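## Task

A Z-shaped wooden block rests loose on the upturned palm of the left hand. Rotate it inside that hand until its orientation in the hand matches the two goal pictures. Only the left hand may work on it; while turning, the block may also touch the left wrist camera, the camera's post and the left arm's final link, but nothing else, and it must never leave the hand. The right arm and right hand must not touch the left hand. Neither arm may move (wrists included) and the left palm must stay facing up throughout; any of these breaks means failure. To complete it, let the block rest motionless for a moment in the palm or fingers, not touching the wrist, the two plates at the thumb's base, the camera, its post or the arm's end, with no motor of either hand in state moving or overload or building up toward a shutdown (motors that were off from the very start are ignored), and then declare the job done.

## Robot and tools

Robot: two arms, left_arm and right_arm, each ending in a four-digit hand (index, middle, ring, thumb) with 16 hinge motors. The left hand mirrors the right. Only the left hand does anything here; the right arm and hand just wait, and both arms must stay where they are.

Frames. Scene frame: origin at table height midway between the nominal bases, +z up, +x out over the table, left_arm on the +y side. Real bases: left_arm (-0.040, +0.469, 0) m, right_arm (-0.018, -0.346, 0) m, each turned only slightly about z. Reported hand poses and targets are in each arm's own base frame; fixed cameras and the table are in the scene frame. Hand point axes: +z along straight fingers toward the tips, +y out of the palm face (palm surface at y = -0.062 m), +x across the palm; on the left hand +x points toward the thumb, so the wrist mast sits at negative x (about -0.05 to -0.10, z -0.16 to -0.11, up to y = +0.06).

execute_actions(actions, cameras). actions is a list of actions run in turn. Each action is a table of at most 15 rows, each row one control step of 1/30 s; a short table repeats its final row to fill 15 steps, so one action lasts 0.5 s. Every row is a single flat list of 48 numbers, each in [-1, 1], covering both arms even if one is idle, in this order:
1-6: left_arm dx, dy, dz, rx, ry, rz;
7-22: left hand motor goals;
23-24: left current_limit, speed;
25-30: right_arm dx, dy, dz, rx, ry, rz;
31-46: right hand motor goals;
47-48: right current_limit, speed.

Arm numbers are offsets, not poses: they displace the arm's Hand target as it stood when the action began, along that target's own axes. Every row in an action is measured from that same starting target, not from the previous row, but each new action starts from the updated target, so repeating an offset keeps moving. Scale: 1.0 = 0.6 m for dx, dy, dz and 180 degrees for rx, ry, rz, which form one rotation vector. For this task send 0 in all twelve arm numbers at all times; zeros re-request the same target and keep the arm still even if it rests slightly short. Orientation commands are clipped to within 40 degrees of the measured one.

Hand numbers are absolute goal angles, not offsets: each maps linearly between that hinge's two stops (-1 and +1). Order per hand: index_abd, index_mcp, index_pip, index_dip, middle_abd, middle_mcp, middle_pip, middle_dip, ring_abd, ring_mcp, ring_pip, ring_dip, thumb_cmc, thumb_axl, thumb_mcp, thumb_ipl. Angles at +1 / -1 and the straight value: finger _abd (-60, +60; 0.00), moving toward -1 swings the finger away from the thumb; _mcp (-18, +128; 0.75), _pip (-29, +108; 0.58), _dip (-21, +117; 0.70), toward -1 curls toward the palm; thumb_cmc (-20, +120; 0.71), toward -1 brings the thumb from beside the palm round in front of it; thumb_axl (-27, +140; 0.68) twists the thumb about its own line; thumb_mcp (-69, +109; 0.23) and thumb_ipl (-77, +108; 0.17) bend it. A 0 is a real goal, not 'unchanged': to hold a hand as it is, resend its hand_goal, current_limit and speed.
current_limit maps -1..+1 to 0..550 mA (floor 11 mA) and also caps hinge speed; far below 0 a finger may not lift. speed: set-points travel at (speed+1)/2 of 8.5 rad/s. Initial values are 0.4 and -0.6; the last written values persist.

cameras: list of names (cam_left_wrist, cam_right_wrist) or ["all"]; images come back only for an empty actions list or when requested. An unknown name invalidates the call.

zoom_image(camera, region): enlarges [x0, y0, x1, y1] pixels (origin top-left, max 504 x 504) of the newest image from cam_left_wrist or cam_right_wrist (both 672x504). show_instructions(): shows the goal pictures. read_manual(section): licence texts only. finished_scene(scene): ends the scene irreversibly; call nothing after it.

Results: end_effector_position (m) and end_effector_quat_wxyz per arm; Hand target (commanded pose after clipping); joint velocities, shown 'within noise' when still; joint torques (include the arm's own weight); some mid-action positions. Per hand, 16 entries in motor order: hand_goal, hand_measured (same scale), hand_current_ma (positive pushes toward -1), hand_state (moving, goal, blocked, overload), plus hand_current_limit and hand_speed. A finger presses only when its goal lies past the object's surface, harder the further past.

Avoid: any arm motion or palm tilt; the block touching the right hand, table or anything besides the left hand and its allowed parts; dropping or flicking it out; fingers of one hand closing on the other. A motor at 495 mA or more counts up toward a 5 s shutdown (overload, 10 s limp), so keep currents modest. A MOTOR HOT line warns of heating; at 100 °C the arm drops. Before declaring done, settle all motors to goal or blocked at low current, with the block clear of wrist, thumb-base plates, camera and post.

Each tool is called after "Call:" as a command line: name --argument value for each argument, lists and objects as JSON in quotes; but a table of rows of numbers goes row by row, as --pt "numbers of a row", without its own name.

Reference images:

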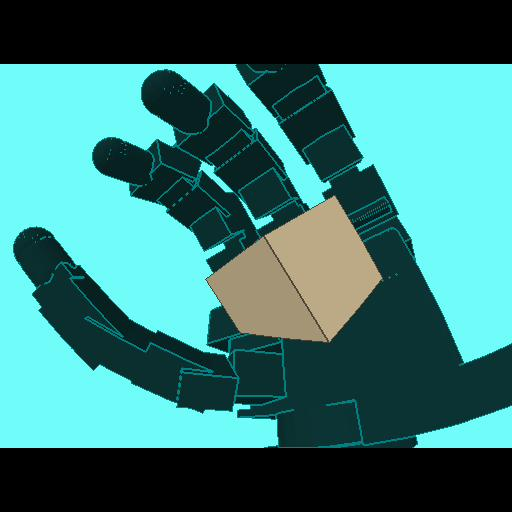

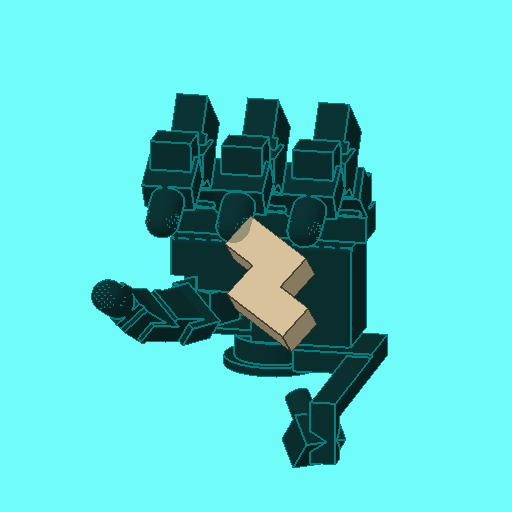

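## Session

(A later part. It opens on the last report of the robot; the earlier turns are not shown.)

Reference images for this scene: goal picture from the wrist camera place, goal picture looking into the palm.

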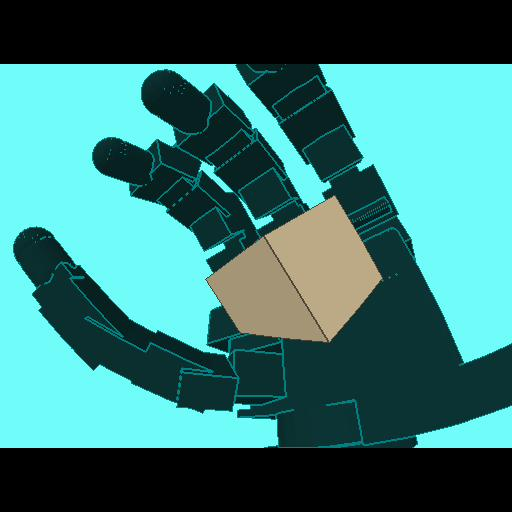

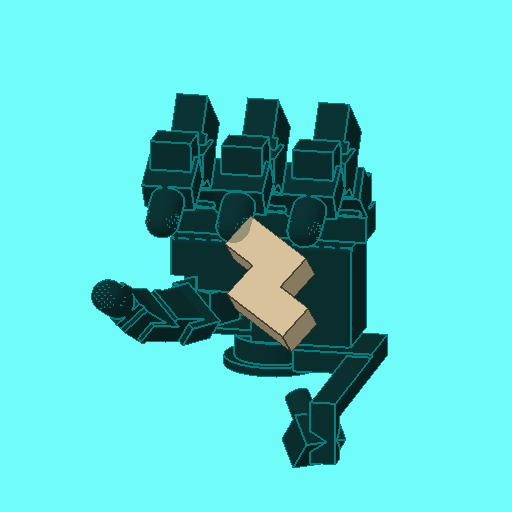

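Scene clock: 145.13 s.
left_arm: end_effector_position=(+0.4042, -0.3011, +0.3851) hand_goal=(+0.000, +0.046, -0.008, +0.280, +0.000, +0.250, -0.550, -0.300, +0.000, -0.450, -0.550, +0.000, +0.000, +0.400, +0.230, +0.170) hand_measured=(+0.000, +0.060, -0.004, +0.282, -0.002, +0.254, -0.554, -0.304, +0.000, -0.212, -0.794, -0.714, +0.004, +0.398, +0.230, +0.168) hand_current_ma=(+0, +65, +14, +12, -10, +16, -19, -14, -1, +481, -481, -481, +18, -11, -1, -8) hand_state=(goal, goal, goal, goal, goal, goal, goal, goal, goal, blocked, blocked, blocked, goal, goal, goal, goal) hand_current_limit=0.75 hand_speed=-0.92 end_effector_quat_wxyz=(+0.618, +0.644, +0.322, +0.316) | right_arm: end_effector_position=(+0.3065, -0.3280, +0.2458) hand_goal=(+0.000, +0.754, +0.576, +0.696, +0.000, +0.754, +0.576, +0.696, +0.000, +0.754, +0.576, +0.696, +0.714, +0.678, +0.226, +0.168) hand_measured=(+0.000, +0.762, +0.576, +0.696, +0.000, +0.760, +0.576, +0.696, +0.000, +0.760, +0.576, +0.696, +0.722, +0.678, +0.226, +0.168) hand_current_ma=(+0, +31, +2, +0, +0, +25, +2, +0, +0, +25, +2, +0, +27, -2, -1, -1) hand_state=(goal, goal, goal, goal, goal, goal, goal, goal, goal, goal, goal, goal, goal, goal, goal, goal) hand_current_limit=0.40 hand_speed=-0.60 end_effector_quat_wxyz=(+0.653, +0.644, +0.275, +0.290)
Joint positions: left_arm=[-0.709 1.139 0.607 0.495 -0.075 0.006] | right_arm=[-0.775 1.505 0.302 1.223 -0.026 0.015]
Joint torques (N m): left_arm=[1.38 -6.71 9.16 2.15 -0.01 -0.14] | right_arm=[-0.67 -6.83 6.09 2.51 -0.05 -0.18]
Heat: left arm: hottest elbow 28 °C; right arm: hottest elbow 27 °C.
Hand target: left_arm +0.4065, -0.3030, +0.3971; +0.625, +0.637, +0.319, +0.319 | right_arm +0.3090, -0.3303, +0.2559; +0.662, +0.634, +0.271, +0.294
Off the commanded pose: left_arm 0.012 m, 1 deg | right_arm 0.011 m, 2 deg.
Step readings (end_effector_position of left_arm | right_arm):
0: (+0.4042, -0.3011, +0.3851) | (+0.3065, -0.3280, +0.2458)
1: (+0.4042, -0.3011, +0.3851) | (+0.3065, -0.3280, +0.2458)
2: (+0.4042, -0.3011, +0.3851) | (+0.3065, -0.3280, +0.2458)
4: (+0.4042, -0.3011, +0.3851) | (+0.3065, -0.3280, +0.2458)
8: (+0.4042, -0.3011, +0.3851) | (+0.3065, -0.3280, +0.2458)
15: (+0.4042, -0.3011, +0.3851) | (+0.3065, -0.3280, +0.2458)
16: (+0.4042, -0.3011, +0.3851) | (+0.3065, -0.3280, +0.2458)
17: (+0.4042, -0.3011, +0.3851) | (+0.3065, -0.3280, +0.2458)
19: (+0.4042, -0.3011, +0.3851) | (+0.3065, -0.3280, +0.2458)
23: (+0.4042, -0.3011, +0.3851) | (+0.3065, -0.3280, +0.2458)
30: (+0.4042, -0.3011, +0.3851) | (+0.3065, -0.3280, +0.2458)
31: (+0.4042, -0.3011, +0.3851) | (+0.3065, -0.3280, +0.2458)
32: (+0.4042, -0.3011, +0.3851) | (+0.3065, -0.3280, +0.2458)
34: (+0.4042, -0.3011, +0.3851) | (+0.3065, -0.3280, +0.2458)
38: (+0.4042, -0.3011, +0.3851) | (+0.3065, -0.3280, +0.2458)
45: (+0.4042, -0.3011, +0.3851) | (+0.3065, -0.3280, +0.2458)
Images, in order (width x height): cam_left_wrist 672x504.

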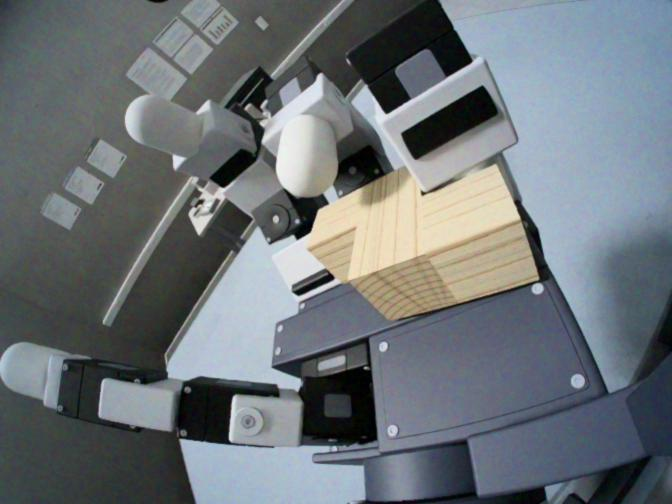

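Call:
execute_actions --actions '[[[0,0,0,0,0,0, 0,0.046,-0.008,0.28, 0,0.25,-0.55,-0.3, 0,-0.12,-0.72,-0.4, 0,0.4,0.23,0.17, 0.75,-0.92, 0,0,0,0,0,0, 0,0.754,0.576,0.696, 0,0.754,0.576,0.696, 0,0.754,0.576,0.696, 0.714,0.678,0.226,0.168, 0.4,-0.6]],[[0,0,0,0,0,0, 0,0.046,-0.008,0.28, 0,0.25,-0.55,-0.3, 0,-0.25,-0.72,-0.25, 0,0.4,0.23,0.17, 0.75,-0.92, 0,0,0,0,0,0, 0,0.754,0.576,0.696, 0,0.754,0.576,0.696, 0,0.754,0.576,0.696, 0.714,0.678,0.226,0.168, 0.4,-0.6]],[[0,0,0,0,0,0, 0,0.046,-0.008,0.28, 0,0.25,-0.55,-0.3, 0,-0.4,-0.72,-0.2, 0,0.4,0.23,0.17, 0.75,-0.92, 0,0,0,0,0,0, 0,0.754,0.576,0.696, 0,0.754,0.576,0.696, 0,0.754,0.576,0.696, 0.714,0.678,0.226,0.168, 0.4,-0.6]]]' --cameras '["cam_left_wrist"]'

Scene clock: 148.53 s.
left_arm: end_effector_position=(+0.4042, -0.3011, +0.3851) hand_goal=(+0.000, +0.046, -0.008, +0.280, +0.000, +0.250, -0.550, -0.300, +0.000, -0.400, -0.720, -0.200, +0.000, +0.400, +0.230, +0.170) hand_measured=(+0.000, +0.060, -0.004, +0.282, -0.002, +0.254, -0.554, -0.304, -0.010, -0.330, -0.696, -0.204, +0.004, +0.398, +0.230, +0.168) hand_current_ma=(+0, +65, +14, +12, -10, +16, -19, -14, -39, +352, +109, -22, +18, -11, -1, -8) hand_state=(goal, goal, goal, goal, goal, goal, goal, goal, goal, blocked, blocked, goal, goal, goal, goal, goal) hand_current_limit=0.75 hand_speed=-0.92 end_effector_quat_wxyz=(+0.618, +0.644, +0.322, +0.316) | right_arm: end_effector_position=(+0.3065, -0.3280, +0.2458) hand_goal=(+0.000, +0.754, +0.576, +0.696, +0.000, +0.754, +0.576, +0.696, +0.000, +0.754, +0.576, +0.696, +0.714, +0.678, +0.226, +0.168) hand_measured=(+0.000, +0.762, +0.576, +0.696, +0.000, +0.760, +0.576, +0.696, +0.000, +0.760, +0.576, +0.696, +0.722, +0.678, +0.226, +0.168) hand_current_ma=(+0, +31, +2, +0, +0, +25, +2, +0, +0, +25, +2, +0, +27, -2, -1, -1) hand_state=(goal, goal, goal, goal, goal, goal, goal, goal, goal, goal, goal, goal, goal, goal, goal, goal) hand_current_limit=0.40 hand_speed=-0.60 end_effector_quat_wxyz=(+0.653, +0.644, +0.275, +0.290)
Joint positions: left_arm=[-0.709 1.139 0.607 0.495 -0.075 0.006] | right_arm=[-0.775 1.505 0.302 1.223 -0.026 0.015]
Joint torques (N m): left_arm=[1.44 -6.65 9.14 2.14 -0.01 -0.14] | right_arm=[-0.32 -6.42 6.2 2.59 -0.07 -0.16]
Heat: left arm: hottest elbow 28 °C; right arm: hottest elbow 27 °C.
Hand target: left_arm +0.4065, -0.3030, +0.3971; +0.625, +0.637, +0.319, +0.319 | right_arm +0.3090, -0.3303, +0.2559; +0.662, +0.634, +0.271, +0.294
Off the commanded pose: left_arm 0.012 m, 1 deg | right_arm 0.011 m, 2 deg.
Step readings (end_effector_position of left_arm | right_arm):
0: (+0.4042, -0.3011, +0.3851) | (+0.3065, -0.3280, +0.2458)
1: (+0.4042, -0.3011, +0.3851) | (+0.3065, -0.3280, +0.2458)
2: (+0.4042, -0.3011, +0.3851) | (+0.3065, -0.3280, +0.2458)
4: (+0.4042, -0.3011, +0.3851) | (+0.3065, -0.3280, +0.2458)
8: (+0.4042, -0.3011, +0.3851) | (+0.3065, -0.3280, +0.2458)
15: (+0.4042, -0.3011, +0.3851) | (+0.3065, -0.3280, +0.2458)
16: (+0.4042, -0.3011, +0.3851) | (+0.3065, -0.3280, +0.2458)
17: (+0.4042, -0.3011, +0.3851) | (+0.3065, -0.3280, +0.2458)
19: (+0.4042, -0.3011, +0.3851) | (+0.3065, -0.3280, +0.2458)
23: (+0.4042, -0.3011, +0.3851) | (+0.3065, -0.3280, +0.2458)
30: (+0.4042, -0.3011, +0.3851) | (+0.3065, -0.3280, +0.2458)
31: (+0.4042, -0.3011, +0.3851) | (+0.3065, -0.3280, +0.2458)
32: (+0.4042, -0.3011, +0.3851) | (+0.3065, -0.3280, +0.2458)
34: (+0.4042, -0.3011, +0.3851) | (+0.3065, -0.3280, +0.2458)
38: (+0.4042, -0.3011, +0.3851) | (+0.3065, -0.3280, +0.2458)
45: (+0.4042, -0.3011, +0.3851) | (+0.3065, -0.3280, +0.2458)
Images, in order (width x height): cam_left_wrist 672x504.

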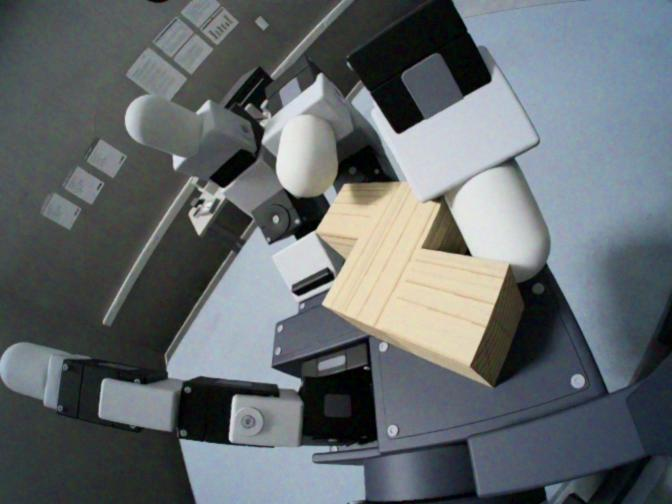

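Call:
zoom_image --camera "cam_left_wrist" --region '[290, 150, 570, 410]'

Scaled by 1.800 from the camera's 672x504 image, which has a finer 960x720 frame.

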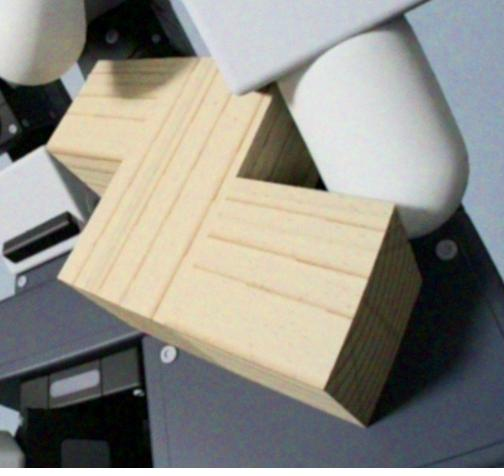

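Call:
execute_actions --actions '[[[0,0,0,0,0,0, 0,0.046,-0.008,0.28, 0,0.2,-0.3,0.1, 0,0.05,-0.3,0.2, 0,0.4,0.23,0.17, 0.5,-0.85, 0,0,0,0,0,0, 0,0.754,0.576,0.696, 0,0.754,0.576,0.696, 0,0.754,0.576,0.696, 0.714,0.678,0.226,0.168, 0.4,-0.6]],[[0,0,0,0,0,0, 0,0.046,-0.008,0.28, 0,-0.1,0,0.3, -0.2,-0.2,0.1,0.3, 0,0.4,0.23,0.17, 0.5,-0.8, 0,0,0,0,0,0, 0,0.754,0.576,0.696, 0,0.754,0.576,0.696, 0,0.754,0.576,0.696, 0.714,0.678,0.226,0.168, 0.4,-0.6]],[[0,0,0,0,0,0, 0,0.046,-0.008,0.28, 0,-0.5,-0.2,0.2, -0.25,-0.6,0.05,0.2, 0,0.4,0.23,0.17, 0.5,-0.8, 0,0,0,0,0,0, 0,0.754,0.576,0.696, 0,0.754,0.576,0.696, 0,0.754,0.576,0.696, 0.714,0.678,0.226,0.168, 0.4,-0.6]]]' --cameras '["cam_left_wrist"]'

Scene clock: 157.83 s.
left_arm: end_effector_position=(+0.4042, -0.3011, +0.3851) hand_goal=(+0.000, +0.046, -0.008, +0.280, +0.000, -0.500, -0.200, +0.200, -0.250, -0.600, +0.050, +0.200, +0.000, +0.400, +0.230, +0.170) hand_measured=(+0.000, +0.060, -0.004, +0.282, -0.002, -0.498, -0.200, +0.202, -0.248, -0.598, +0.046, +0.202, +0.004, +0.398, +0.230, +0.168) hand_current_ma=(+0, +65, +14, +12, -10, +13, +3, +9, +8, +7, -19, +11, +18, -11, -1, -8) hand_state=(goal, goal, goal, goal, goal, goal, goal, goal, goal, goal, goal, goal, goal, goal, goal, goal) hand_current_limit=0.50 hand_speed=-0.80 end_effector_quat_wxyz=(+0.618, +0.644, +0.322, +0.316) | right_arm: end_effector_position=(+0.3065, -0.3280, +0.2458) hand_goal=(+0.000, +0.754, +0.576, +0.696, +0.000, +0.754, +0.576, +0.696, +0.000, +0.754, +0.576, +0.696, +0.714, +0.678, +0.226, +0.168) hand_measured=(+0.000, +0.762, +0.576, +0.696, +0.000, +0.760, +0.576, +0.696, +0.000, +0.760, +0.576, +0.696, +0.722, +0.678, +0.226, +0.168) hand_current_ma=(+0, +31, +2, +0, +0, +25, +2, +0, +0, +25, +2, +0, +27, -2, -1, -1) hand_state=(goal, goal, goal, goal, goal, goal, goal, goal, goal, goal, goal, goal, goal, goal, goal, goal) hand_current_limit=0.40 hand_speed=-0.60 end_effector_quat_wxyz=(+0.653, +0.644, +0.275, +0.290)
Joint positions: left_arm=[-0.709 1.139 0.607 0.495 -0.075 0.006] | right_arm=[-0.775 1.505 0.302 1.223 -0.026 0.015]
Joint torques (N m): left_arm=[1.44 -6.65 9.1 2.09 -0.01 -0.14] | right_arm=[0.09 -6.59 6.22 2.45 -0.05 -0.15]
Heat: left arm: hottest elbow 28 °C; right arm: hottest elbow 27 °C.
Hand target: left_arm +0.4065, -0.3030, +0.3971; +0.625, +0.637, +0.319, +0.319 | right_arm +0.3090, -0.3303, +0.2559; +0.662, +0.634, +0.271, +0.294
Off the commanded pose: left_arm 0.012 m, 1 deg | right_arm 0.011 m, 2 deg.
Step readings (end_effector_position of left_arm | right_arm):
0: (+0.4042, -0.3011, +0.3851) | (+0.3065, -0.3280, +0.2458)
1: (+0.4042, -0.3011, +0.3851) | (+0.3065, -0.3280, +0.2458)
2: (+0.4042, -0.3011, +0.3851) | (+0.3065, -0.3280, +0.2458)
4: (+0.4042, -0.3011, +0.3851) | (+0.3065, -0.3280, +0.2458)
8: (+0.4042, -0.3011, +0.3851) | (+0.3065, -0.3280, +0.2458)
15: (+0.4042, -0.3011, +0.3851) | (+0.3065, -0.3280, +0.2458)
16: (+0.4042, -0.3011, +0.3851) | (+0.3065, -0.3280, +0.2458)
17: (+0.4042, -0.3011, +0.3851) | (+0.3065, -0.3280, +0.2458)
19: (+0.4042, -0.3011, +0.3851) | (+0.3065, -0.3280, +0.2458)
23: (+0.4042, -0.3011, +0.3851) | (+0.3065, -0.3280, +0.2458)
30: (+0.4042, -0.3011, +0.3851) | (+0.3065, -0.3280, +0.2458)
31: (+0.4042, -0.3011, +0.3851) | (+0.3065, -0.3280, +0.2458)
32: (+0.4042, -0.3011, +0.3851) | (+0.3065, -0.3280, +0.2458)
34: (+0.4042, -0.3011, +0.3851) | (+0.3065, -0.3280, +0.2458)
38: (+0.4042, -0.3011, +0.3851) | (+0.3065, -0.3280, +0.2458)
45: (+0.4042, -0.3011, +0.3851) | (+0.3065, -0.3280, +0.2458)
Images, in order (width x height): cam_left_wrist 672x504.

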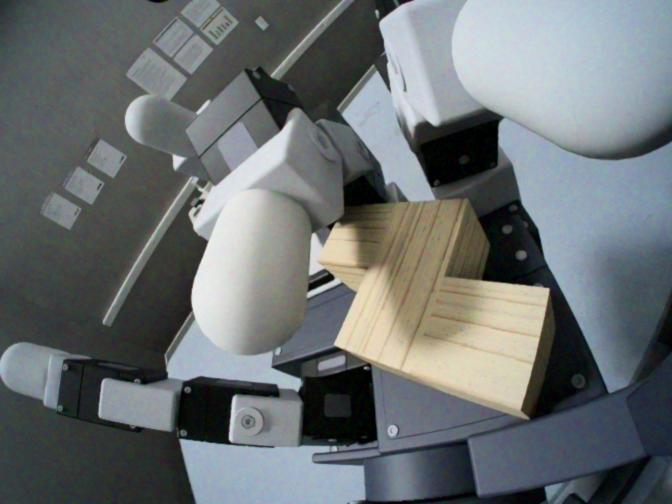

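Call:
execute_actions --actions '[[[0,0,0,0,0,0, 0,0.046,-0.008,0.28, 0,-0.6,0.1,0.2, -0.25,-0.8,0.2,0.2, 0,0.4,0.23,0.17, 0.5,-0.85, 0,0,0,0,0,0, 0,0.754,0.576,0.696, 0,0.754,0.576,0.696, 0,0.754,0.576,0.696, 0.714,0.678,0.226,0.168, 0.4,-0.6]],[[0,0,0,0,0,0, 0,0.046,-0.008,0.28, 0,-0.78,-0.05,0.12, -0.25,-0.96,0.14,0.12, 0,0.4,0.23,0.17, 0.5,-0.85, 0,0,0,0,0,0, 0,0.754,0.576,0.696, 0,0.754,0.576,0.696, 0,0.754,0.576,0.696, 0.714,0.678,0.226,0.168, 0.4,-0.6]]]' --cameras '["cam_left_wrist"]'

Scene clock: 160.57 s.
left_arm: end_effector_position=(+0.4042, -0.3011, +0.3851) hand_goal=(+0.000, +0.046, -0.008, +0.280, +0.000, -0.780, -0.050, +0.120, -0.250, -0.960, +0.140, +0.120, +0.000, +0.400, +0.230, +0.170) hand_measured=(+0.000, +0.060, -0.004, +0.282, -0.002, -0.780, -0.050, +0.122, -0.250, -0.774, +0.194, +0.160, +0.004, +0.398, +0.230, +0.168) hand_current_ma=(+0, +65, +14, +12, -10, +0, +2, +10, +1, +412, +254, +187, +18, -11, -1, -8) hand_state=(goal, goal, goal, goal, goal, goal, goal, goal, goal, blocked, blocked, blocked, goal, goal, goal, goal) hand_current_limit=0.50 hand_speed=-0.85 end_effector_quat_wxyz=(+0.618, +0.644, +0.322, +0.316) | right_arm: end_effector_position=(+0.3065, -0.3280, +0.2458) hand_goal=(+0.000, +0.754, +0.576, +0.696, +0.000, +0.754, +0.576, +0.696, +0.000, +0.754, +0.576, +0.696, +0.714, +0.678, +0.226, +0.168) hand_measured=(+0.000, +0.762, +0.576, +0.696, +0.000, +0.760, +0.576, +0.696, +0.000, +0.760, +0.576, +0.696, +0.722, +0.678, +0.226, +0.168) hand_current_ma=(+0, +31, +2, +0, +0, +25, +2, +0, +0, +25, +2, +0, +27, -2, -1, -1) hand_state=(goal, goal, goal, goal, goal, goal, goal, goal, goal, goal, goal, goal, goal, goal, goal, goal) hand_current_limit=0.40 hand_speed=-0.60 end_effector_quat_wxyz=(+0.653, +0.644, +0.275, +0.290)
Joint positions: left_arm=[-0.709 1.139 0.607 0.495 -0.075 0.006] | right_arm=[-0.775 1.505 0.302 1.223 -0.026 0.015]
Joint torques (N m): left_arm=[1.44 -6.59 9.09 2.07 -0.01 -0.14] | right_arm=[-0.21 -6.3 6.11 2.55 -0.07 -0.17]
Heat: left arm: hottest elbow 28 °C; right arm: hottest elbow 27 °C.
Hand target: left_arm +0.4065, -0.3030, +0.3971; +0.625, +0.637, +0.319, +0.319 | right_arm +0.3090, -0.3303, +0.2559; +0.662, +0.634, +0.271, +0.294
Off the commanded pose: left_arm 0.012 m, 1 deg | right_arm 0.011 m, 2 deg.
Step readings (end_effector_position of left_arm | right_arm):
0: (+0.4042, -0.3011, +0.3851) | (+0.3065, -0.3280, +0.2458)
1: (+0.4042, -0.3011, +0.3851) | (+0.3065, -0.3280, +0.2458)
2: (+0.4042, -0.3011, +0.3851) | (+0.3065, -0.3280, +0.2458)
4: (+0.4042, -0.3011, +0.3851) | (+0.3065, -0.3280, +0.2458)
8: (+0.4042, -0.3011, +0.3851) | (+0.3065, -0.3280, +0.2458)
15: (+0.4042, -0.3011, +0.3851) | (+0.3065, -0.3280, +0.2458)
16: (+0.4042, -0.3011, +0.3851) | (+0.3065, -0.3280, +0.2458)
17: (+0.4042, -0.3011, +0.3851) | (+0.3065, -0.3280, +0.2458)
19: (+0.4042, -0.3011, +0.3851) | (+0.3065, -0.3280, +0.2458)
23: (+0.4042, -0.3011, +0.3851) | (+0.3065, -0.3280, +0.2458)
30: (+0.4042, -0.3011, +0.3851) | (+0.3065, -0.3280, +0.2458)
Images, in order (width x height): cam_left_wrist 672x504.

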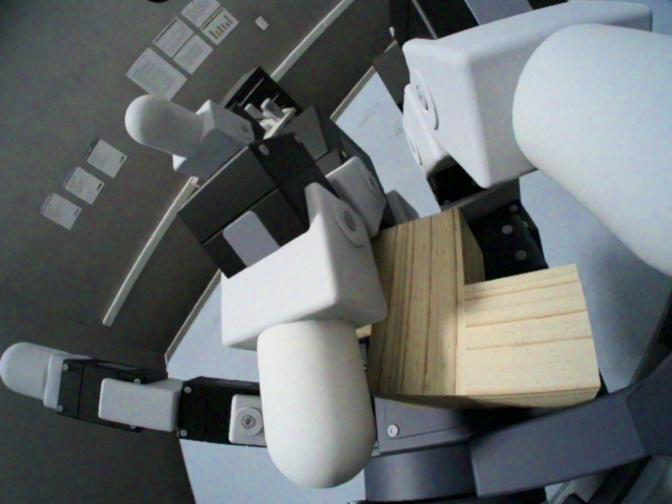

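Call:
execute_actions --actions '[[[0,0,0,0,0,0, 0,0.046,-0.008,0.28, 0.05,-0.9,0.0,0.2, -0.1,-0.5,0.2,0.3, 0,0.4,0.23,0.17, 0.5,-0.85, 0,0,0,0,0,0, 0,0.754,0.576,0.696, 0,0.754,0.576,0.696, 0,0.754,0.576,0.696, 0.714,0.678,0.226,0.168, 0.4,-0.6]],[[0,0,0,0,0,0, 0,0.046,-0.008,0.28, 0.05,-0.96,-0.05,0.1, 0,0.0,0,0.4, 0,0.4,0.23,0.17, 0.5,-0.85, 0,0,0,0,0,0, 0,0.754,0.576,0.696, 0,0.754,0.576,0.696, 0,0.754,0.576,0.696, 0.714,0.678,0.226,0.168, 0.4,-0.6]],[[0,0,0,0,0,0, 0,0.046,-0.008,0.28, -0.2,-0.96,-0.05,0.1, 0,0.1,-0.3,0.4, 0,0.4,0.23,0.17, 0.5,-0.85, 0,0,0,0,0,0, 0,0.754,0.576,0.696, 0,0.754,0.576,0.696, 0,0.754,0.576,0.696, 0.714,0.678,0.226,0.168, 0.4,-0.6]]]' --cameras '["cam_left_wrist"]'

Scene clock: 165.57 s.
left_arm: end_effector_position=(+0.4042, -0.3011, +0.3851) hand_goal=(+0.000, +0.046, -0.008, +0.280, -0.200, -0.960, -0.050, +0.100, +0.000, +0.100, -0.300, +0.400, +0.000, +0.400, +0.230, +0.170) hand_measured=(+0.000, +0.060, -0.004, +0.282, -0.126, -0.858, -0.026, +0.106, -0.004, +0.104, -0.298, +0.396, +0.004, +0.398, +0.230, +0.168) hand_current_ma=(+0, +65, +14, +12, +306, +412, +111, +29, -12, +17, +8, -15, +18, -11, -1, -8) hand_state=(goal, goal, goal, goal, blocked, blocked, blocked, goal, goal, goal, goal, goal, goal, goal, goal, goal) hand_current_limit=0.50 hand_speed=-0.85 end_effector_quat_wxyz=(+0.618, +0.644, +0.322, +0.316) | right_arm: end_effector_position=(+0.3065, -0.3280, +0.2458) hand_goal=(+0.000, +0.754, +0.576, +0.696, +0.000, +0.754, +0.576, +0.696, +0.000, +0.754, +0.576, +0.696, +0.714, +0.678, +0.226, +0.168) hand_measured=(+0.000, +0.762, +0.576, +0.696, +0.000, +0.760, +0.576, +0.696, +0.000, +0.760, +0.576, +0.696, +0.722, +0.678, +0.226, +0.168) hand_current_ma=(+0, +31, +2, +0, +0, +25, +2, +0, +0, +25, +2, +0, +27, -2, -1, -1) hand_state=(goal, goal, goal, goal, goal, goal, goal, goal, goal, goal, goal, goal, goal, goal, goal, goal) hand_current_limit=0.40 hand_speed=-0.60 end_effector_quat_wxyz=(+0.653, +0.644, +0.275, +0.290)
Joint positions: left_arm=[-0.709 1.139 0.607 0.495 -0.075 0.006] | right_arm=[-0.775 1.505 0.302 1.223 -0.026 0.015]
Joint torques (N m): left_arm=[1.44 -6.65 9.1 2.11 -0.01 -0.14] | right_arm=[-0.26 -7 6.16 2.54 -0.08 -0.16]
Heat: left arm: hottest elbow 28 °C; right arm: hottest elbow 27 °C.
Hand target: left_arm +0.4065, -0.3030, +0.3971; +0.625, +0.637, +0.319, +0.319 | right_arm +0.3090, -0.3303, +0.2559; +0.662, +0.634, +0.271, +0.294
Off the commanded pose: left_arm 0.012 m, 1 deg | right_arm 0.011 m, 2 deg.
Step readings (end_effector_position of left_arm | right_arm):
0: (+0.4042, -0.3011, +0.3851) | (+0.3065, -0.3280, +0.2458)
1: (+0.4042, -0.3011, +0.3851) | (+0.3065, -0.3280, +0.2458)
2: (+0.4042, -0.3011, +0.3851) | (+0.3065, -0.3280, +0.2458)
4: (+0.4042, -0.3011, +0.3851) | (+0.3065, -0.3280, +0.2458)
8: (+0.4042, -0.3011, +0.3851) | (+0.3065, -0.3280, +0.2458)
15: (+0.4042, -0.3011, +0.3851) | (+0.3065, -0.3280, +0.2458)
16: (+0.4042, -0.3011, +0.3851) | (+0.3065, -0.3280, +0.2458)
17: (+0.4042, -0.3011, +0.3851) | (+0.3065, -0.3280, +0.2458)
19: (+0.4042, -0.3011, +0.3851) | (+0.3065, -0.3280, +0.2458)
23: (+0.4042, -0.3011, +0.3851) | (+0.3065, -0.3280, +0.2458)
30: (+0.4042, -0.3011, +0.3851) | (+0.3065, -0.3280, +0.2458)
31: (+0.4042, -0.3011, +0.3851) | (+0.3065, -0.3280, +0.2458)
32: (+0.4042, -0.3011, +0.3851) | (+0.3065, -0.3280, +0.2458)
34: (+0.4042, -0.3011, +0.3851) | (+0.3065, -0.3280, +0.2458)
38: (+0.4042, -0.3011, +0.3851) | (+0.3065, -0.3280, +0.2458)
45: (+0.4042, -0.3011, +0.3851) | (+0.3065, -0.3280, +0.2458)
Images, in order (width x height): cam_left_wrist 672x504.

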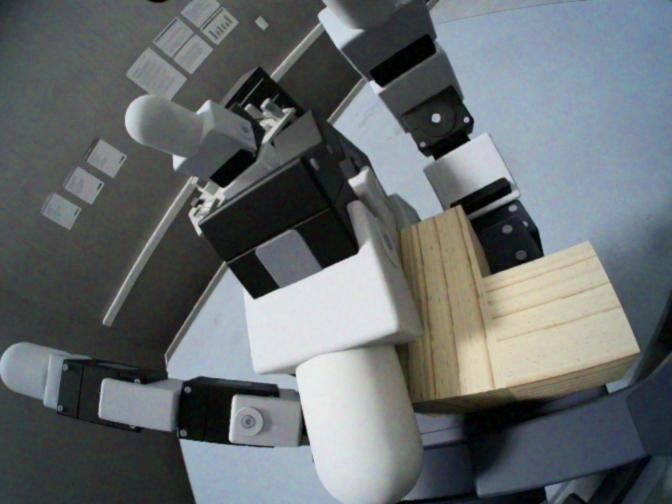

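Call:
execute_actions --actions '[[[0,0,0,0,0,0, 0,0.046,-0.008,0.28, 0.1,-0.7,0.1,0.2, 0,0.1,-0.3,0.4, 0,-0.4,0,0.6, 0.5,-0.85, 0,0,0,0,0,0, 0,0.754,0.576,0.696, 0,0.754,0.576,0.696, 0,0.754,0.576,0.696, 0.714,0.678,0.226,0.168, 0.4,-0.6]],[[0,0,0,0,0,0, 0,0.046,-0.008,0.28, 0.1,-0.2,0,0.3, 0,0.1,-0.3,0.4, 0,-1,-0.7,0.92, 0.5,-0.7, 0,0,0,0,0,0, 0,0.754,0.576,0.696, 0,0.754,0.576,0.696, 0,0.754,0.576,0.696, 0.714,0.678,0.226,0.168, 0.4,-0.6]],[[0,0,0,0,0,0, 0,0.046,-0.008,0.28, 0,0.1,-0.3,0.3, 0,0.1,-0.3,0.4, -0.714,-1,-0.73,0.92, 0.5,-0.7, 0,0,0,0,0,0, 0,0.754,0.576,0.696, 0,0.754,0.576,0.696, 0,0.754,0.576,0.696, 0.714,0.678,0.226,0.168, 0.4,-0.6]]]' --cameras '["cam_left_wrist"]'

Scene clock: 170.40 s.
left_arm: end_effector_position=(+0.4042, -0.3011, +0.3851) hand_goal=(+0.000, +0.046, -0.008, +0.280, +0.000, +0.100, -0.300, +0.300, +0.000, +0.100, -0.300, +0.400, -0.714, -1.000, -0.730, +0.920) hand_measured=(+0.000, +0.060, -0.004, +0.282, +0.004, +0.104, -0.298, +0.296, -0.004, +0.104, -0.298, +0.396, -0.672, -0.966, -0.710, +0.926) hand_current_ma=(+0, +64, +14, +12, +12, +15, +9, -13, -12, +18, +8, -15, +199, +196, +117, +38) hand_state=(goal, goal, goal, goal, goal, goal, goal, goal, goal, goal, goal, goal, blocked, blocked, goal, goal) hand_current_limit=0.50 hand_speed=-0.70 end_effector_quat_wxyz=(+0.618, +0.644, +0.322, +0.316) | right_arm: end_effector_position=(+0.3065, -0.3280, +0.2458) hand_goal=(+0.000, +0.754, +0.576, +0.696, +0.000, +0.754, +0.576, +0.696, +0.000, +0.754, +0.576, +0.696, +0.714, +0.678, +0.226, +0.168) hand_measured=(+0.000, +0.762, +0.576, +0.696, +0.000, +0.760, +0.576, +0.696, +0.000, +0.760, +0.576, +0.696, +0.722, +0.678, +0.226, +0.168) hand_current_ma=(+0, +31, +2, +0, +0, +25, +2, +0, +0, +25, +2, +0, +27, -2, -1, -1) hand_state=(goal, goal, goal, goal, goal, goal, goal, goal, goal, goal, goal, goal, goal, goal, goal, goal) hand_current_limit=0.40 hand_speed=-0.60 end_effector_quat_wxyz=(+0.653, +0.644, +0.275, +0.290)
Joint positions: left_arm=[-0.709 1.139 0.607 0.495 -0.075 0.006] | right_arm=[-0.775 1.505 0.302 1.223 -0.026 0.015]
Joint torques (N m): left_arm=[1.44 -6.71 9.17 2.15 -0.01 -0.21] | right_arm=[-0.15 -6.53 6.04 2.61 -0.04 -0.18]
Heat: left arm: hottest elbow 28 °C; right arm: hottest elbow 27 °C.
Hand target: left_arm +0.4065, -0.3030, +0.3971; +0.625, +0.637, +0.319, +0.319 | right_arm +0.3090, -0.3303, +0.2559; +0.662, +0.634, +0.271, +0.294
Off the commanded pose: left_arm 0.012 m, 1 deg | right_arm 0.011 m, 2 deg.
Step readings (end_effector_position of left_arm | right_arm):
0: (+0.4042, -0.3011, +0.3851) | (+0.3065, -0.3280, +0.2458)
1: (+0.4042, -0.3011, +0.3851) | (+0.3065, -0.3280, +0.2458)
2: (+0.4042, -0.3011, +0.3851) | (+0.3065, -0.3280, +0.2458)
4: (+0.4042, -0.3011, +0.3851) | (+0.3065, -0.3280, +0.2458)
8: (+0.4042, -0.3011, +0.3851) | (+0.3065, -0.3280, +0.2458)
15: (+0.4042, -0.3011, +0.3851) | (+0.3065, -0.3280, +0.2458)
16: (+0.4042, -0.3011, +0.3851) | (+0.3065, -0.3280, +0.2458)
17: (+0.4042, -0.3011, +0.3851) | (+0.3065, -0.3280, +0.2458)
19: (+0.4042, -0.3011, +0.3851) | (+0.3065, -0.3280, +0.2458)
23: (+0.4042, -0.3011, +0.3851) | (+0.3065, -0.3280, +0.2458)
30: (+0.4042, -0.3011, +0.3851) | (+0.3065, -0.3280, +0.2458)
31: (+0.4042, -0.3011, +0.3851) | (+0.3065, -0.3280, +0.2458)
32: (+0.4042, -0.3011, +0.3851) | (+0.3065, -0.3280, +0.2458)
34: (+0.4042, -0.3011, +0.3851) | (+0.3065, -0.3280, +0.2458)
38: (+0.4042, -0.3011, +0.3851) | (+0.3065, -0.3280, +0.2458)
45: (+0.4042, -0.3011, +0.3851) | (+0.3065, -0.3280, +0.2458)
Images, in order (width x height): cam_left_wrist 672x504.

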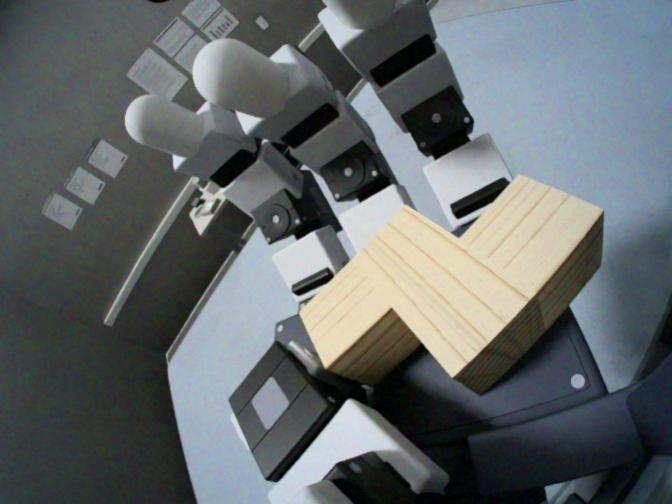

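Call:
execute_actions --actions '[[[0,0,0,0,0,0,0,0.046,-0.008,0.28,0,0.1,-0.3,0.3,0,0.1,-0.3,0.4,0,0.4,0.23,0.17,0.5,-0.7,0,0,0,0,0,0,0,0.754,0.576,0.696,0,0.754,0.576,0.696,0,0.754,0.576,0.696,0.714,0.678,0.226,0.168,0.4,-0.6]],[[0,0,0,0,0,0,0,0.046,-0.008,0.28,0,0.1,-0.3,0.3,0,0.1,-0.3,0.4,0,0.4,0.23,0.17,0.5,-0.7,0,0,0,0,0,0,0,0.754,0.576,0.696,0,0.754,0.576,0.696,0,0.754,0.576,0.696,0.714,0.678,0.226,0.168,0.4,-0.6]]]' --cameras '["cam_left_wrist"]'

Scene clock: 175.70 s.
left_arm: end_effector_position=(+0.4042, -0.3011, +0.3851) hand_goal=(+0.000, +0.046, -0.008, +0.280, +0.000, +0.100, -0.300, +0.300, +0.000, +0.100, -0.300, +0.400, +0.000, +0.400, +0.230, +0.170) hand_measured=(+0.000, +0.060, -0.004, +0.282, +0.004, +0.104, -0.298, +0.296, -0.004, +0.104, -0.298, +0.396, +0.004, +0.398, +0.230, +0.172) hand_current_ma=(+0, +64, +14, +12, +12, +15, +9, -13, -12, +18, +8, -15, +20, -11, -1, +13) hand_state=(goal, goal, goal, goal, goal, goal, goal, goal, goal, goal, goal, goal, goal, goal, goal, goal) hand_current_limit=0.50 hand_speed=-0.70 end_effector_quat_wxyz=(+0.618, +0.644, +0.322, +0.316) | right_arm: end_effector_position=(+0.3065, -0.3280, +0.2458) hand_goal=(+0.000, +0.754, +0.576, +0.696, +0.000, +0.754, +0.576, +0.696, +0.000, +0.754, +0.576, +0.696, +0.714, +0.678, +0.226, +0.168) hand_measured=(+0.000, +0.762, +0.576, +0.696, +0.000, +0.760, +0.576, +0.696, +0.000, +0.760, +0.576, +0.696, +0.722, +0.678, +0.226, +0.168) hand_current_ma=(+0, +31, +2, +0, +0, +25, +2, +0, +0, +25, +2, +0, +27, -2, -1, -1) hand_state=(goal, goal, goal, goal, goal, goal, goal, goal, goal, goal, goal, goal, goal, goal, goal, goal) hand_current_limit=0.40 hand_speed=-0.60 end_effector_quat_wxyz=(+0.653, +0.644, +0.275, +0.290)
Joint positions: left_arm=[-0.709 1.139 0.607 0.495 -0.075 0.006] | right_arm=[-0.775 1.505 0.302 1.223 -0.026 0.015]
Joint torques (N m): left_arm=[1.44 -6.77 9.17 2.17 -0.01 -0.13] | right_arm=[-0.03 -6.53 6.15 2.62 -0.05 -0.17]
Heat: left arm: hottest elbow 28 °C; right arm: hottest elbow 27 °C.
Hand target: left_arm +0.4065, -0.3030, +0.3971; +0.625, +0.637, +0.319, +0.319 | right_arm +0.3090, -0.3303, +0.2559; +0.662, +0.634, +0.271, +0.294
Off the commanded pose: left_arm 0.012 m, 1 deg | right_arm 0.011 m, 2 deg.
Step readings (end_effector_position of left_arm | right_arm):
0: (+0.4042, -0.3011, +0.3851) | (+0.3065, -0.3280, +0.2458)
1: (+0.4042, -0.3011, +0.3851) | (+0.3065, -0.3280, +0.2458)
2: (+0.4042, -0.3011, +0.3851) | (+0.3065, -0.3280, +0.2458)
4: (+0.4042, -0.3011, +0.3851) | (+0.3065, -0.3280, +0.2458)
8: (+0.4042, -0.3011, +0.3851) | (+0.3065, -0.3280, +0.2458)
15: (+0.4042, -0.3011, +0.3851) | (+0.3065, -0.3280, +0.2458)
16: (+0.4042, -0.3011, +0.3851) | (+0.3065, -0.3280, +0.2458)
17: (+0.4042, -0.3011, +0.3851) | (+0.3065, -0.3280, +0.2458)
19: (+0.4042, -0.3011, +0.3851) | (+0.3065, -0.3280, +0.2458)
23: (+0.4042, -0.3011, +0.3851) | (+0.3065, -0.3280, +0.2458)
30: (+0.4042, -0.3011, +0.3851) | (+0.3065, -0.3280, +0.2458)
Images, in order (width x height): cam_left_wrist 672x504.

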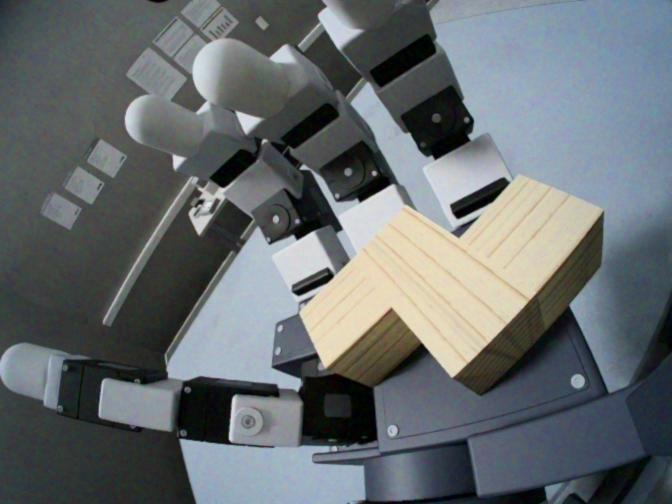

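Call:
execute_actions --actions '[[[0,0,0,0,0,0,0,0.046,-0.008,0.28,0,0.1,-0.3,0.3,0,0.3,-0.95,-0.8,0,0.4,0.23,0.17,0.5,-0.6,0,0,0,0,0,0,0,0.754,0.576,0.696,0,0.754,0.576,0.696,0,0.754,0.576,0.696,0.714,0.678,0.226,0.168,0.4,-0.6]],[[0,0,0,0,0,0,0,0.046,-0.008,0.28,0,0.1,-0.3,0.3,0,0.3,-0.95,-0.8,0,0.4,0.23,0.17,0.5,-0.6,0,0,0,0,0,0,0,0.754,0.576,0.696,0,0.754,0.576,0.696,0,0.754,0.576,0.696,0.714,0.678,0.226,0.168,0.4,-0.6]]]' --cameras '["cam_left_wrist"]'

Call:
execute_actions --actions '[[[0,0,0,0,0,0,0,0.046,-0.008,0.28,0,0.1,-0.3,0.3,0,0.1,-0.85,-0.6,0,0.4,0.23,0.17,0.5,-0.7,0,0,0,0,0,0,0,0.754,0.576,0.696,0,0.754,0.576,0.696,0,0.754,0.576,0.696,0.714,0.678,0.226,0.168,0.4,-0.6]],[[0,0,0,0,0,0,0,0.046,-0.008,0.28,0,0.1,-0.3,0.3,0,-0.12,-0.8,-0.5,0,0.4,0.23,0.17,0.5,-0.7,0,0,0,0,0,0,0,0.754,0.576,0.696,0,0.754,0.576,0.696,0,0.754,0.576,0.696,0.714,0.678,0.226,0.168,0.4,-0.6]]]' --cameras '["cam_left_wrist"]'

Scene clock: 179.53 s.
left_arm: end_effector_position=(+0.4042, -0.3011, +0.3851) hand_goal=(+0.000, +0.046, -0.008, +0.280, +0.000, +0.100, -0.300, +0.300, +0.000, +0.300, -0.950, -0.800, +0.000, +0.400, +0.230, +0.170) hand_measured=(+0.000, +0.060, -0.004, +0.282, +0.004, +0.104, -0.298, +0.296, -0.004, +0.304, -0.936, -0.736, +0.004, +0.398, +0.230, +0.172) hand_current_ma=(+0, +64, +14, +12, +12, +15, +9, -13, -12, +20, +61, +306, +20, -11, -1, +13) hand_state=(goal, goal, goal, goal, goal, goal, goal, goal, goal, goal, goal, blocked, goal, goal, goal, goal) hand_current_limit=0.50 hand_speed=-0.60 end_effector_quat_wxyz=(+0.618, +0.644, +0.322, +0.316) | right_arm: end_effector_position=(+0.3065, -0.3280, +0.2458) hand_goal=(+0.000, +0.754, +0.576, +0.696, +0.000, +0.754, +0.576, +0.696, +0.000, +0.754, +0.576, +0.696, +0.714, +0.678, +0.226, +0.168) hand_measured=(+0.000, +0.762, +0.576, +0.696, +0.000, +0.760, +0.576, +0.696, +0.000, +0.760, +0.576, +0.696, +0.722, +0.678, +0.226, +0.168) hand_current_ma=(+0, +31, +2, +0, +0, +25, +2, +0, +0, +25, +2, +0, +27, -2, -1, -1) hand_state=(goal, goal, goal, goal, goal, goal, goal, goal, goal, goal, goal, goal, goal, goal, goal, goal) hand_current_limit=0.40 hand_speed=-0.60 end_effector_quat_wxyz=(+0.653, +0.644, +0.275, +0.290)
Joint positions: left_arm=[-0.709 1.139 0.607 0.495 -0.075 0.006] | right_arm=[-0.775 1.505 0.302 1.223 -0.026 0.015]
Joint torques (N m): left_arm=[1.32 -6.77 9.17 2.18 -0.01 -0.14] | right_arm=[-0.15 -6.3 6.17 2.5 -0.04 -0.17]
Heat: left arm: hottest elbow 29 °C; right arm: hottest elbow 27 °C.
Hand target: left_arm +0.4065, -0.3030, +0.3971; +0.625, +0.637, +0.319, +0.319 | right_arm +0.3090, -0.3303, +0.2559; +0.662, +0.634, +0.271, +0.294
Off the commanded pose: left_arm 0.012 m, 1 deg | right_arm 0.011 m, 2 deg.
Step readings (end_effector_position of left_arm | right_arm):
0: (+0.4042, -0.3011, +0.3851) | (+0.3065, -0.3280, +0.2458)
1: (+0.4042, -0.3011, +0.3851) | (+0.3065, -0.3280, +0.2458)
2: (+0.4042, -0.3011, +0.3851) | (+0.3065, -0.3280, +0.2458)
4: (+0.4042, -0.3011, +0.3851) | (+0.3065, -0.3280, +0.2458)
8: (+0.4042, -0.3011, +0.3851) | (+0.3065, -0.3280, +0.2458)
15: (+0.4042, -0.3011, +0.3851) | (+0.3065, -0.3280, +0.2458)
16: (+0.4042, -0.3011, +0.3851) | (+0.3065, -0.3280, +0.2458)
17: (+0.4042, -0.3011, +0.3851) | (+0.3065, -0.3280, +0.2458)
19: (+0.4042, -0.3011, +0.3851) | (+0.3065, -0.3280, +0.2458)
23: (+0.4042, -0.3011, +0.3851) | (+0.3065, -0.3280, +0.2458)
30: (+0.4042, -0.3011, +0.3851) | (+0.3065, -0.3280, +0.2458)
Images, in order (width x height): cam_left_wrist 672x504.

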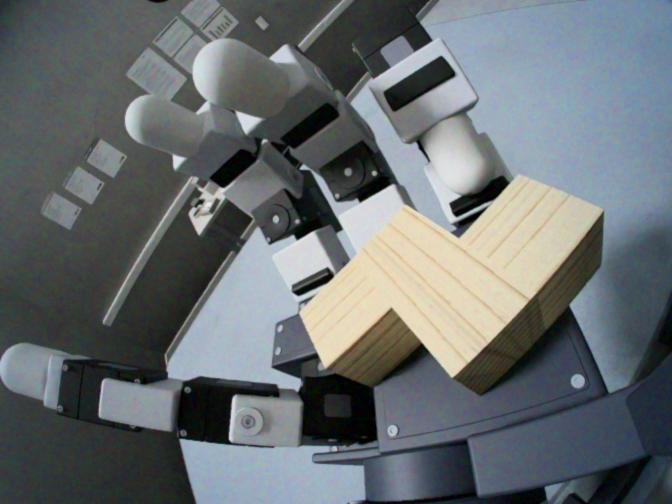

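Scene clock: 180.73 s.
left_arm: end_effector_position=(+0.4042, -0.3011, +0.3851) hand_goal=(+0.000, +0.046, -0.008, +0.280, +0.000, +0.100, -0.300, +0.300, +0.000, -0.120, -0.800, -0.500, +0.000, +0.400, +0.230, +0.170) hand_measured=(+0.000, +0.060, -0.004, +0.282, +0.004, +0.104, -0.298, +0.296, -0.004, -0.110, -0.806, -0.504, +0.004, +0.398, +0.230, +0.172) hand_current_ma=(+0, +64, +14, +12, +12, +15, +9, -13, -12, +44, -27, -15, +20, -11, -1, +13) hand_state=(goal, goal, goal, goal, goal, goal, goal, goal, goal, goal, goal, goal, goal, goal, goal, goal) hand_current_limit=0.50 hand_speed=-0.70 end_effector_quat_wxyz=(+0.618, +0.644, +0.322, +0.316) | right_arm: end_effector_position=(+0.3065, -0.3280, +0.2458) hand_goal=(+0.000, +0.754, +0.576, +0.696, +0.000, +0.754, +0.576, +0.696, +0.000, +0.754, +0.576, +0.696, +0.714, +0.678, +0.226, +0.168) hand_measured=(+0.000, +0.762, +0.576, +0.696, +0.000, +0.760, +0.576, +0.696, +0.000, +0.760, +0.576, +0.696, +0.722, +0.678, +0.226, +0.168) hand_current_ma=(+0, +31, +2, +0, +0, +25, +2, +0, +0, +25, +2, +0, +27, -2, -1, -1) hand_state=(goal, goal, goal, goal, goal, goal, goal, goal, goal, goal, goal, goal, goal, goal, goal, goal) hand_current_limit=0.40 hand_speed=-0.60 end_effector_quat_wxyz=(+0.653, +0.644, +0.275, +0.290)
Joint positions: left_arm=[-0.709 1.139 0.607 0.495 -0.075 0.006] | right_arm=[-0.775 1.505 0.302 1.223 -0.026 0.015]
Joint torques (N m): left_arm=[1.44 -6.65 9.16 2.18 -0.01 -0.14] | right_arm=[0.15 -6.71 6.12 2.55 -0.04 -0.16]
Heat: left arm: hottest elbow 29 °C; right arm: hottest elbow 27 °C.
Hand target: left_arm +0.4065, -0.3030, +0.3971; +0.625, +0.637, +0.319, +0.319 | right_arm +0.3090, -0.3303, +0.2559; +0.662, +0.634, +0.271, +0.294
Off the commanded pose: left_arm 0.012 m, 1 deg | right_arm 0.011 m, 2 deg.
Step readings (end_effector_position of left_arm | right_arm):
0: (+0.4042, -0.3011, +0.3851) | (+0.3065, -0.3280, +0.2458)
1: (+0.4042, -0.3011, +0.3851) | (+0.3065, -0.3280, +0.2458)
2: (+0.4042, -0.3011, +0.3851) | (+0.3065, -0.3280, +0.2458)
4: (+0.4042, -0.3011, +0.3851) | (+0.3065, -0.3280, +0.2458)
8: (+0.4042, -0.3011, +0.3851) | (+0.3065, -0.3280, +0.2458)
15: (+0.4042, -0.3011, +0.3851) | (+0.3065, -0.3280, +0.2458)
16: (+0.4042, -0.3011, +0.3851) | (+0.3065, -0.3280, +0.2458)
17: (+0.4042, -0.3011, +0.3851) | (+0.3065, -0.3280, +0.2458)
19: (+0.4042, -0.3011, +0.3851) | (+0.3065, -0.3280, +0.2458)
23: (+0.4042, -0.3011, +0.3851) | (+0.3065, -0.3280, +0.2458)
30: (+0.4042, -0.3011, +0.3851) | (+0.3065, -0.3280, +0.2458)
Images, in order (width x height): cam_left_wrist 672x504.

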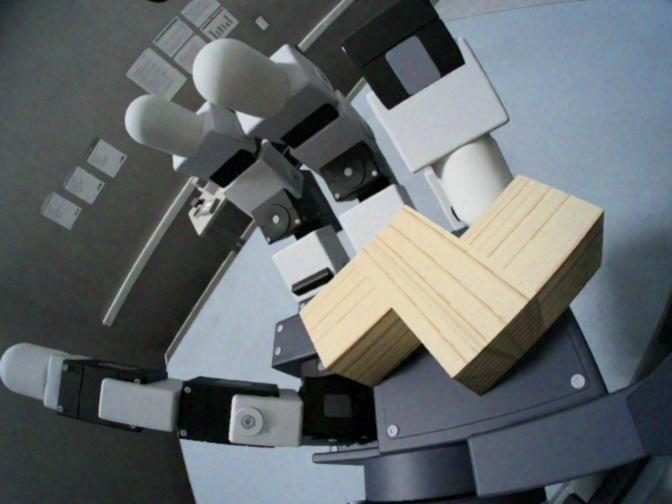

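Call:
execute_actions --actions '[[[0,0,0,0,0,0,0,0.046,-0.008,0.28,0,0.1,-0.3,0.3,0,-0.3,-0.75,-0.35,0,0.4,0.23,0.17,0.75,-0.7,0,0,0,0,0,0,0,0.754,0.576,0.696,0,0.754,0.576,0.696,0,0.754,0.576,0.696,0.714,0.678,0.226,0.168,0.4,-0.6]],[[0,0,0,0,0,0,0,0.046,-0.008,0.28,0,0.1,-0.3,0.3,0,-0.3,-0.75,-0.35,0,0.4,0.23,0.17,0.75,-0.7,0,0,0,0,0,0,0,0.754,0.576,0.696,0,0.754,0.576,0.696,0,0.754,0.576,0.696,0.714,0.678,0.226,0.168,0.4,-0.6]]]' --cameras '["cam_left_wrist"]'

Call:
execute_actions --actions '[[[0,0,0,0,0,0,0,0.046,-0.008,0.28,0,0.1,-0.3,0.3,0,-0.35,-0.72,-0.2,0,0.4,0.23,0.17,0.75,-0.7,0,0,0,0,0,0,0,0.754,0.576,0.696,0,0.754,0.576,0.696,0,0.754,0.576,0.696,0.714,0.678,0.226,0.168,0.4,-0.6]],[[0,0,0,0,0,0,0,0.046,-0.008,0.28,0,0.1,-0.3,0.3,0,-0.35,-0.72,-0.2,0,0.4,0.23,0.17,0.75,-0.7,0,0,0,0,0,0,0,0.754,0.576,0.696,0,0.754,0.576,0.696,0,0.754,0.576,0.696,0.714,0.678,0.226,0.168,0.4,-0.6]]]' --cameras '["cam_left_wrist"]'

Scene clock: 182.93 s.
left_arm: end_effector_position=(+0.4042, -0.3011, +0.3851) hand_goal=(+0.000, +0.046, -0.008, +0.280, +0.000, +0.100, -0.300, +0.300, +0.000, -0.300, -0.750, -0.350, +0.000, +0.400, +0.230, +0.170) hand_measured=(+0.000, +0.060, -0.004, +0.282, +0.004, +0.104, -0.298, +0.296, -0.004, -0.276, -0.752, -0.360, +0.004, +0.398, +0.230, +0.172) hand_current_ma=(+0, +64, +14, +12, +12, +15, +9, -13, -12, +121, -5, -41, +20, -11, -1, +13) hand_state=(goal, goal, goal, goal, goal, goal, goal, goal, goal, blocked, goal, goal, goal, goal, goal, goal) hand_current_limit=0.75 hand_speed=-0.70 end_effector_quat_wxyz=(+0.618, +0.644, +0.322, +0.316) | right_arm: end_effector_position=(+0.3065, -0.3280, +0.2458) hand_goal=(+0.000, +0.754, +0.576, +0.696, +0.000, +0.754, +0.576, +0.696, +0.000, +0.754, +0.576, +0.696, +0.714, +0.678, +0.226, +0.168) hand_measured=(+0.000, +0.762, +0.576, +0.696, +0.000, +0.760, +0.576, +0.696, +0.000, +0.760, +0.576, +0.696, +0.722, +0.678, +0.226, +0.168) hand_current_ma=(+0, +31, +2, +0, +0, +25, +2, +0, +0, +25, +2, +0, +27, -2, -1, -1) hand_state=(goal, goal, goal, goal, goal, goal, goal, goal, goal, goal, goal, goal, goal, goal, goal, goal) hand_current_limit=0.40 hand_speed=-0.60 end_effector_quat_wxyz=(+0.653, +0.644, +0.275, +0.290)
Joint positions: left_arm=[-0.709 1.139 0.607 0.495 -0.075 0.006] | right_arm=[-0.775 1.505 0.302 1.223 -0.026 0.015]
Joint torques (N m): left_arm=[1.38 -6.65 9.16 2.17 -0.01 -0.14] | right_arm=[-0.21 -6.53 6.2 2.52 -0.06 -0.16]
Heat: left arm: hottest elbow 29 °C; right arm: hottest elbow 27 °C.
Hand target: left_arm +0.4065, -0.3030, +0.3971; +0.625, +0.637, +0.319, +0.319 | right_arm +0.3090, -0.3303, +0.2559; +0.662, +0.634, +0.271, +0.294
Off the commanded pose: left_arm 0.012 m, 1 deg | right_arm 0.011 m, 2 deg.
Step readings (end_effector_position of left_arm | right_arm):
0: (+0.4042, -0.3011, +0.3851) | (+0.3065, -0.3280, +0.2458)
1: (+0.4042, -0.3011, +0.3851) | (+0.3065, -0.3280, +0.2458)
2: (+0.4042, -0.3011, +0.3851) | (+0.3065, -0.3280, +0.2458)
4: (+0.4042, -0.3011, +0.3851) | (+0.3065, -0.3280, +0.2458)
8: (+0.4042, -0.3011, +0.3851) | (+0.3065, -0.3280, +0.2458)
15: (+0.4042, -0.3011, +0.3851) | (+0.3065, -0.3280, +0.2458)
16: (+0.4042, -0.3011, +0.3851) | (+0.3065, -0.3280, +0.2458)
17: (+0.4042, -0.3011, +0.3851) | (+0.3065, -0.3280, +0.2458)
19: (+0.4042, -0.3011, +0.3851) | (+0.3065, -0.3280, +0.2458)
23: (+0.4042, -0.3011, +0.3851) | (+0.3065, -0.3280, +0.2458)
30: (+0.4042, -0.3011, +0.3851) | (+0.3065, -0.3280, +0.2458)
Images, in order (width x height): cam_left_wrist 672x504.

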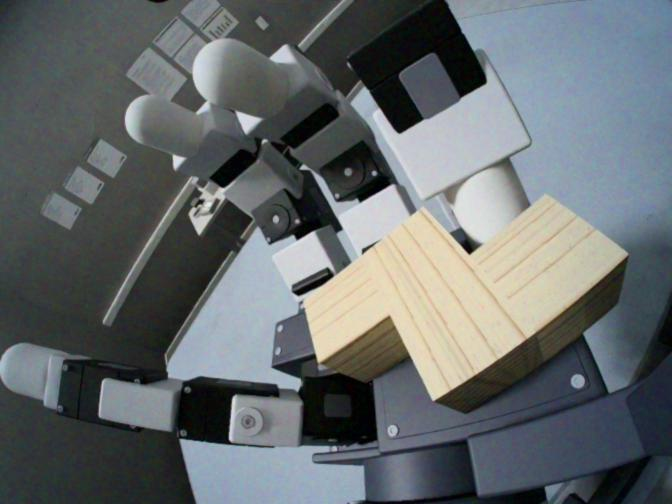

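Scene clock: 184.13 s.
left_arm: end_effector_position=(+0.4042, -0.3011, +0.3851) hand_goal=(+0.000, +0.046, -0.008, +0.280, +0.000, +0.100, -0.300, +0.300, +0.000, -0.350, -0.720, -0.200, +0.000, +0.400, +0.230, +0.170) hand_measured=(+0.000, +0.060, -0.004, +0.282, +0.004, +0.104, -0.298, +0.296, -0.004, -0.346, -0.726, -0.204, +0.004, +0.398, +0.230, +0.172) hand_current_ma=(+0, +64, +14, +12, +12, +15, +9, -13, -12, +18, -30, -21, +20, -11, -1, +13) hand_state=(goal, goal, goal, goal, goal, goal, goal, goal, goal, goal, goal, goal, goal, goal, goal, goal) hand_current_limit=0.75 hand_speed=-0.70 end_effector_quat_wxyz=(+0.618, +0.644, +0.322, +0.316) | right_arm: end_effector_position=(+0.3065, -0.3280, +0.2458) hand_goal=(+0.000, +0.754, +0.576, +0.696, +0.000, +0.754, +0.576, +0.696, +0.000, +0.754, +0.576, +0.696, +0.714, +0.678, +0.226, +0.168) hand_measured=(+0.000, +0.762, +0.576, +0.696, +0.000, +0.760, +0.576, +0.696, +0.000, +0.760, +0.576, +0.696, +0.722, +0.678, +0.226, +0.168) hand_current_ma=(+0, +31, +2, +0, +0, +25, +2, +0, +0, +25, +2, +0, +27, -2, -1, -1) hand_state=(goal, goal, goal, goal, goal, goal, goal, goal, goal, goal, goal, goal, goal, goal, goal, goal) hand_current_limit=0.40 hand_speed=-0.60 end_effector_quat_wxyz=(+0.653, +0.644, +0.275, +0.290)
Joint positions: left_arm=[-0.709 1.139 0.607 0.495 -0.075 0.006] | right_arm=[-0.775 1.505 0.302 1.223 -0.026 0.015]
Joint torques (N m): left_arm=[1.38 -6.65 9.13 2.14 -0.01 -0.13] | right_arm=[-0.44 -6.77 6.22 2.59 -0.03 -0.14]
Heat: left arm: hottest elbow 29 °C; right arm: hottest elbow 27 °C.
Hand target: left_arm +0.4065, -0.3030, +0.3971; +0.625, +0.637, +0.319, +0.319 | right_arm +0.3090, -0.3303, +0.2559; +0.662, +0.634, +0.271, +0.294
Off the commanded pose: left_arm 0.012 m, 1 deg | right_arm 0.011 m, 2 deg.
Step readings (end_effector_position of left_arm | right_arm):
0: (+0.4042, -0.3011, +0.3851) | (+0.3065, -0.3280, +0.2458)
1: (+0.4042, -0.3011, +0.3851) | (+0.3065, -0.3280, +0.2458)
2: (+0.4042, -0.3011, +0.3851) | (+0.3065, -0.3280, +0.2458)
4: (+0.4042, -0.3011, +0.3851) | (+0.3065, -0.3280, +0.2458)
8: (+0.4042, -0.3011, +0.3851) | (+0.3065, -0.3280, +0.2458)
15: (+0.4042, -0.3011, +0.3851) | (+0.3065, -0.3280, +0.2458)
16: (+0.4042, -0.3011, +0.3851) | (+0.3065, -0.3280, +0.2458)
17: (+0.4042, -0.3011, +0.3851) | (+0.3065, -0.3280, +0.2458)
19: (+0.4042, -0.3011, +0.3851) | (+0.3065, -0.3280, +0.2458)
23: (+0.4042, -0.3011, +0.3851) | (+0.3065, -0.3280, +0.2458)
30: (+0.4042, -0.3011, +0.3851) | (+0.3065, -0.3280, +0.2458)
Images, in order (width x height): cam_left_wrist 672x504.

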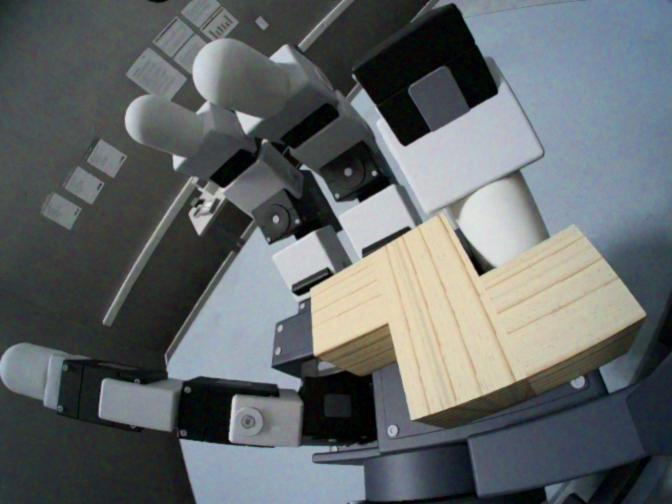

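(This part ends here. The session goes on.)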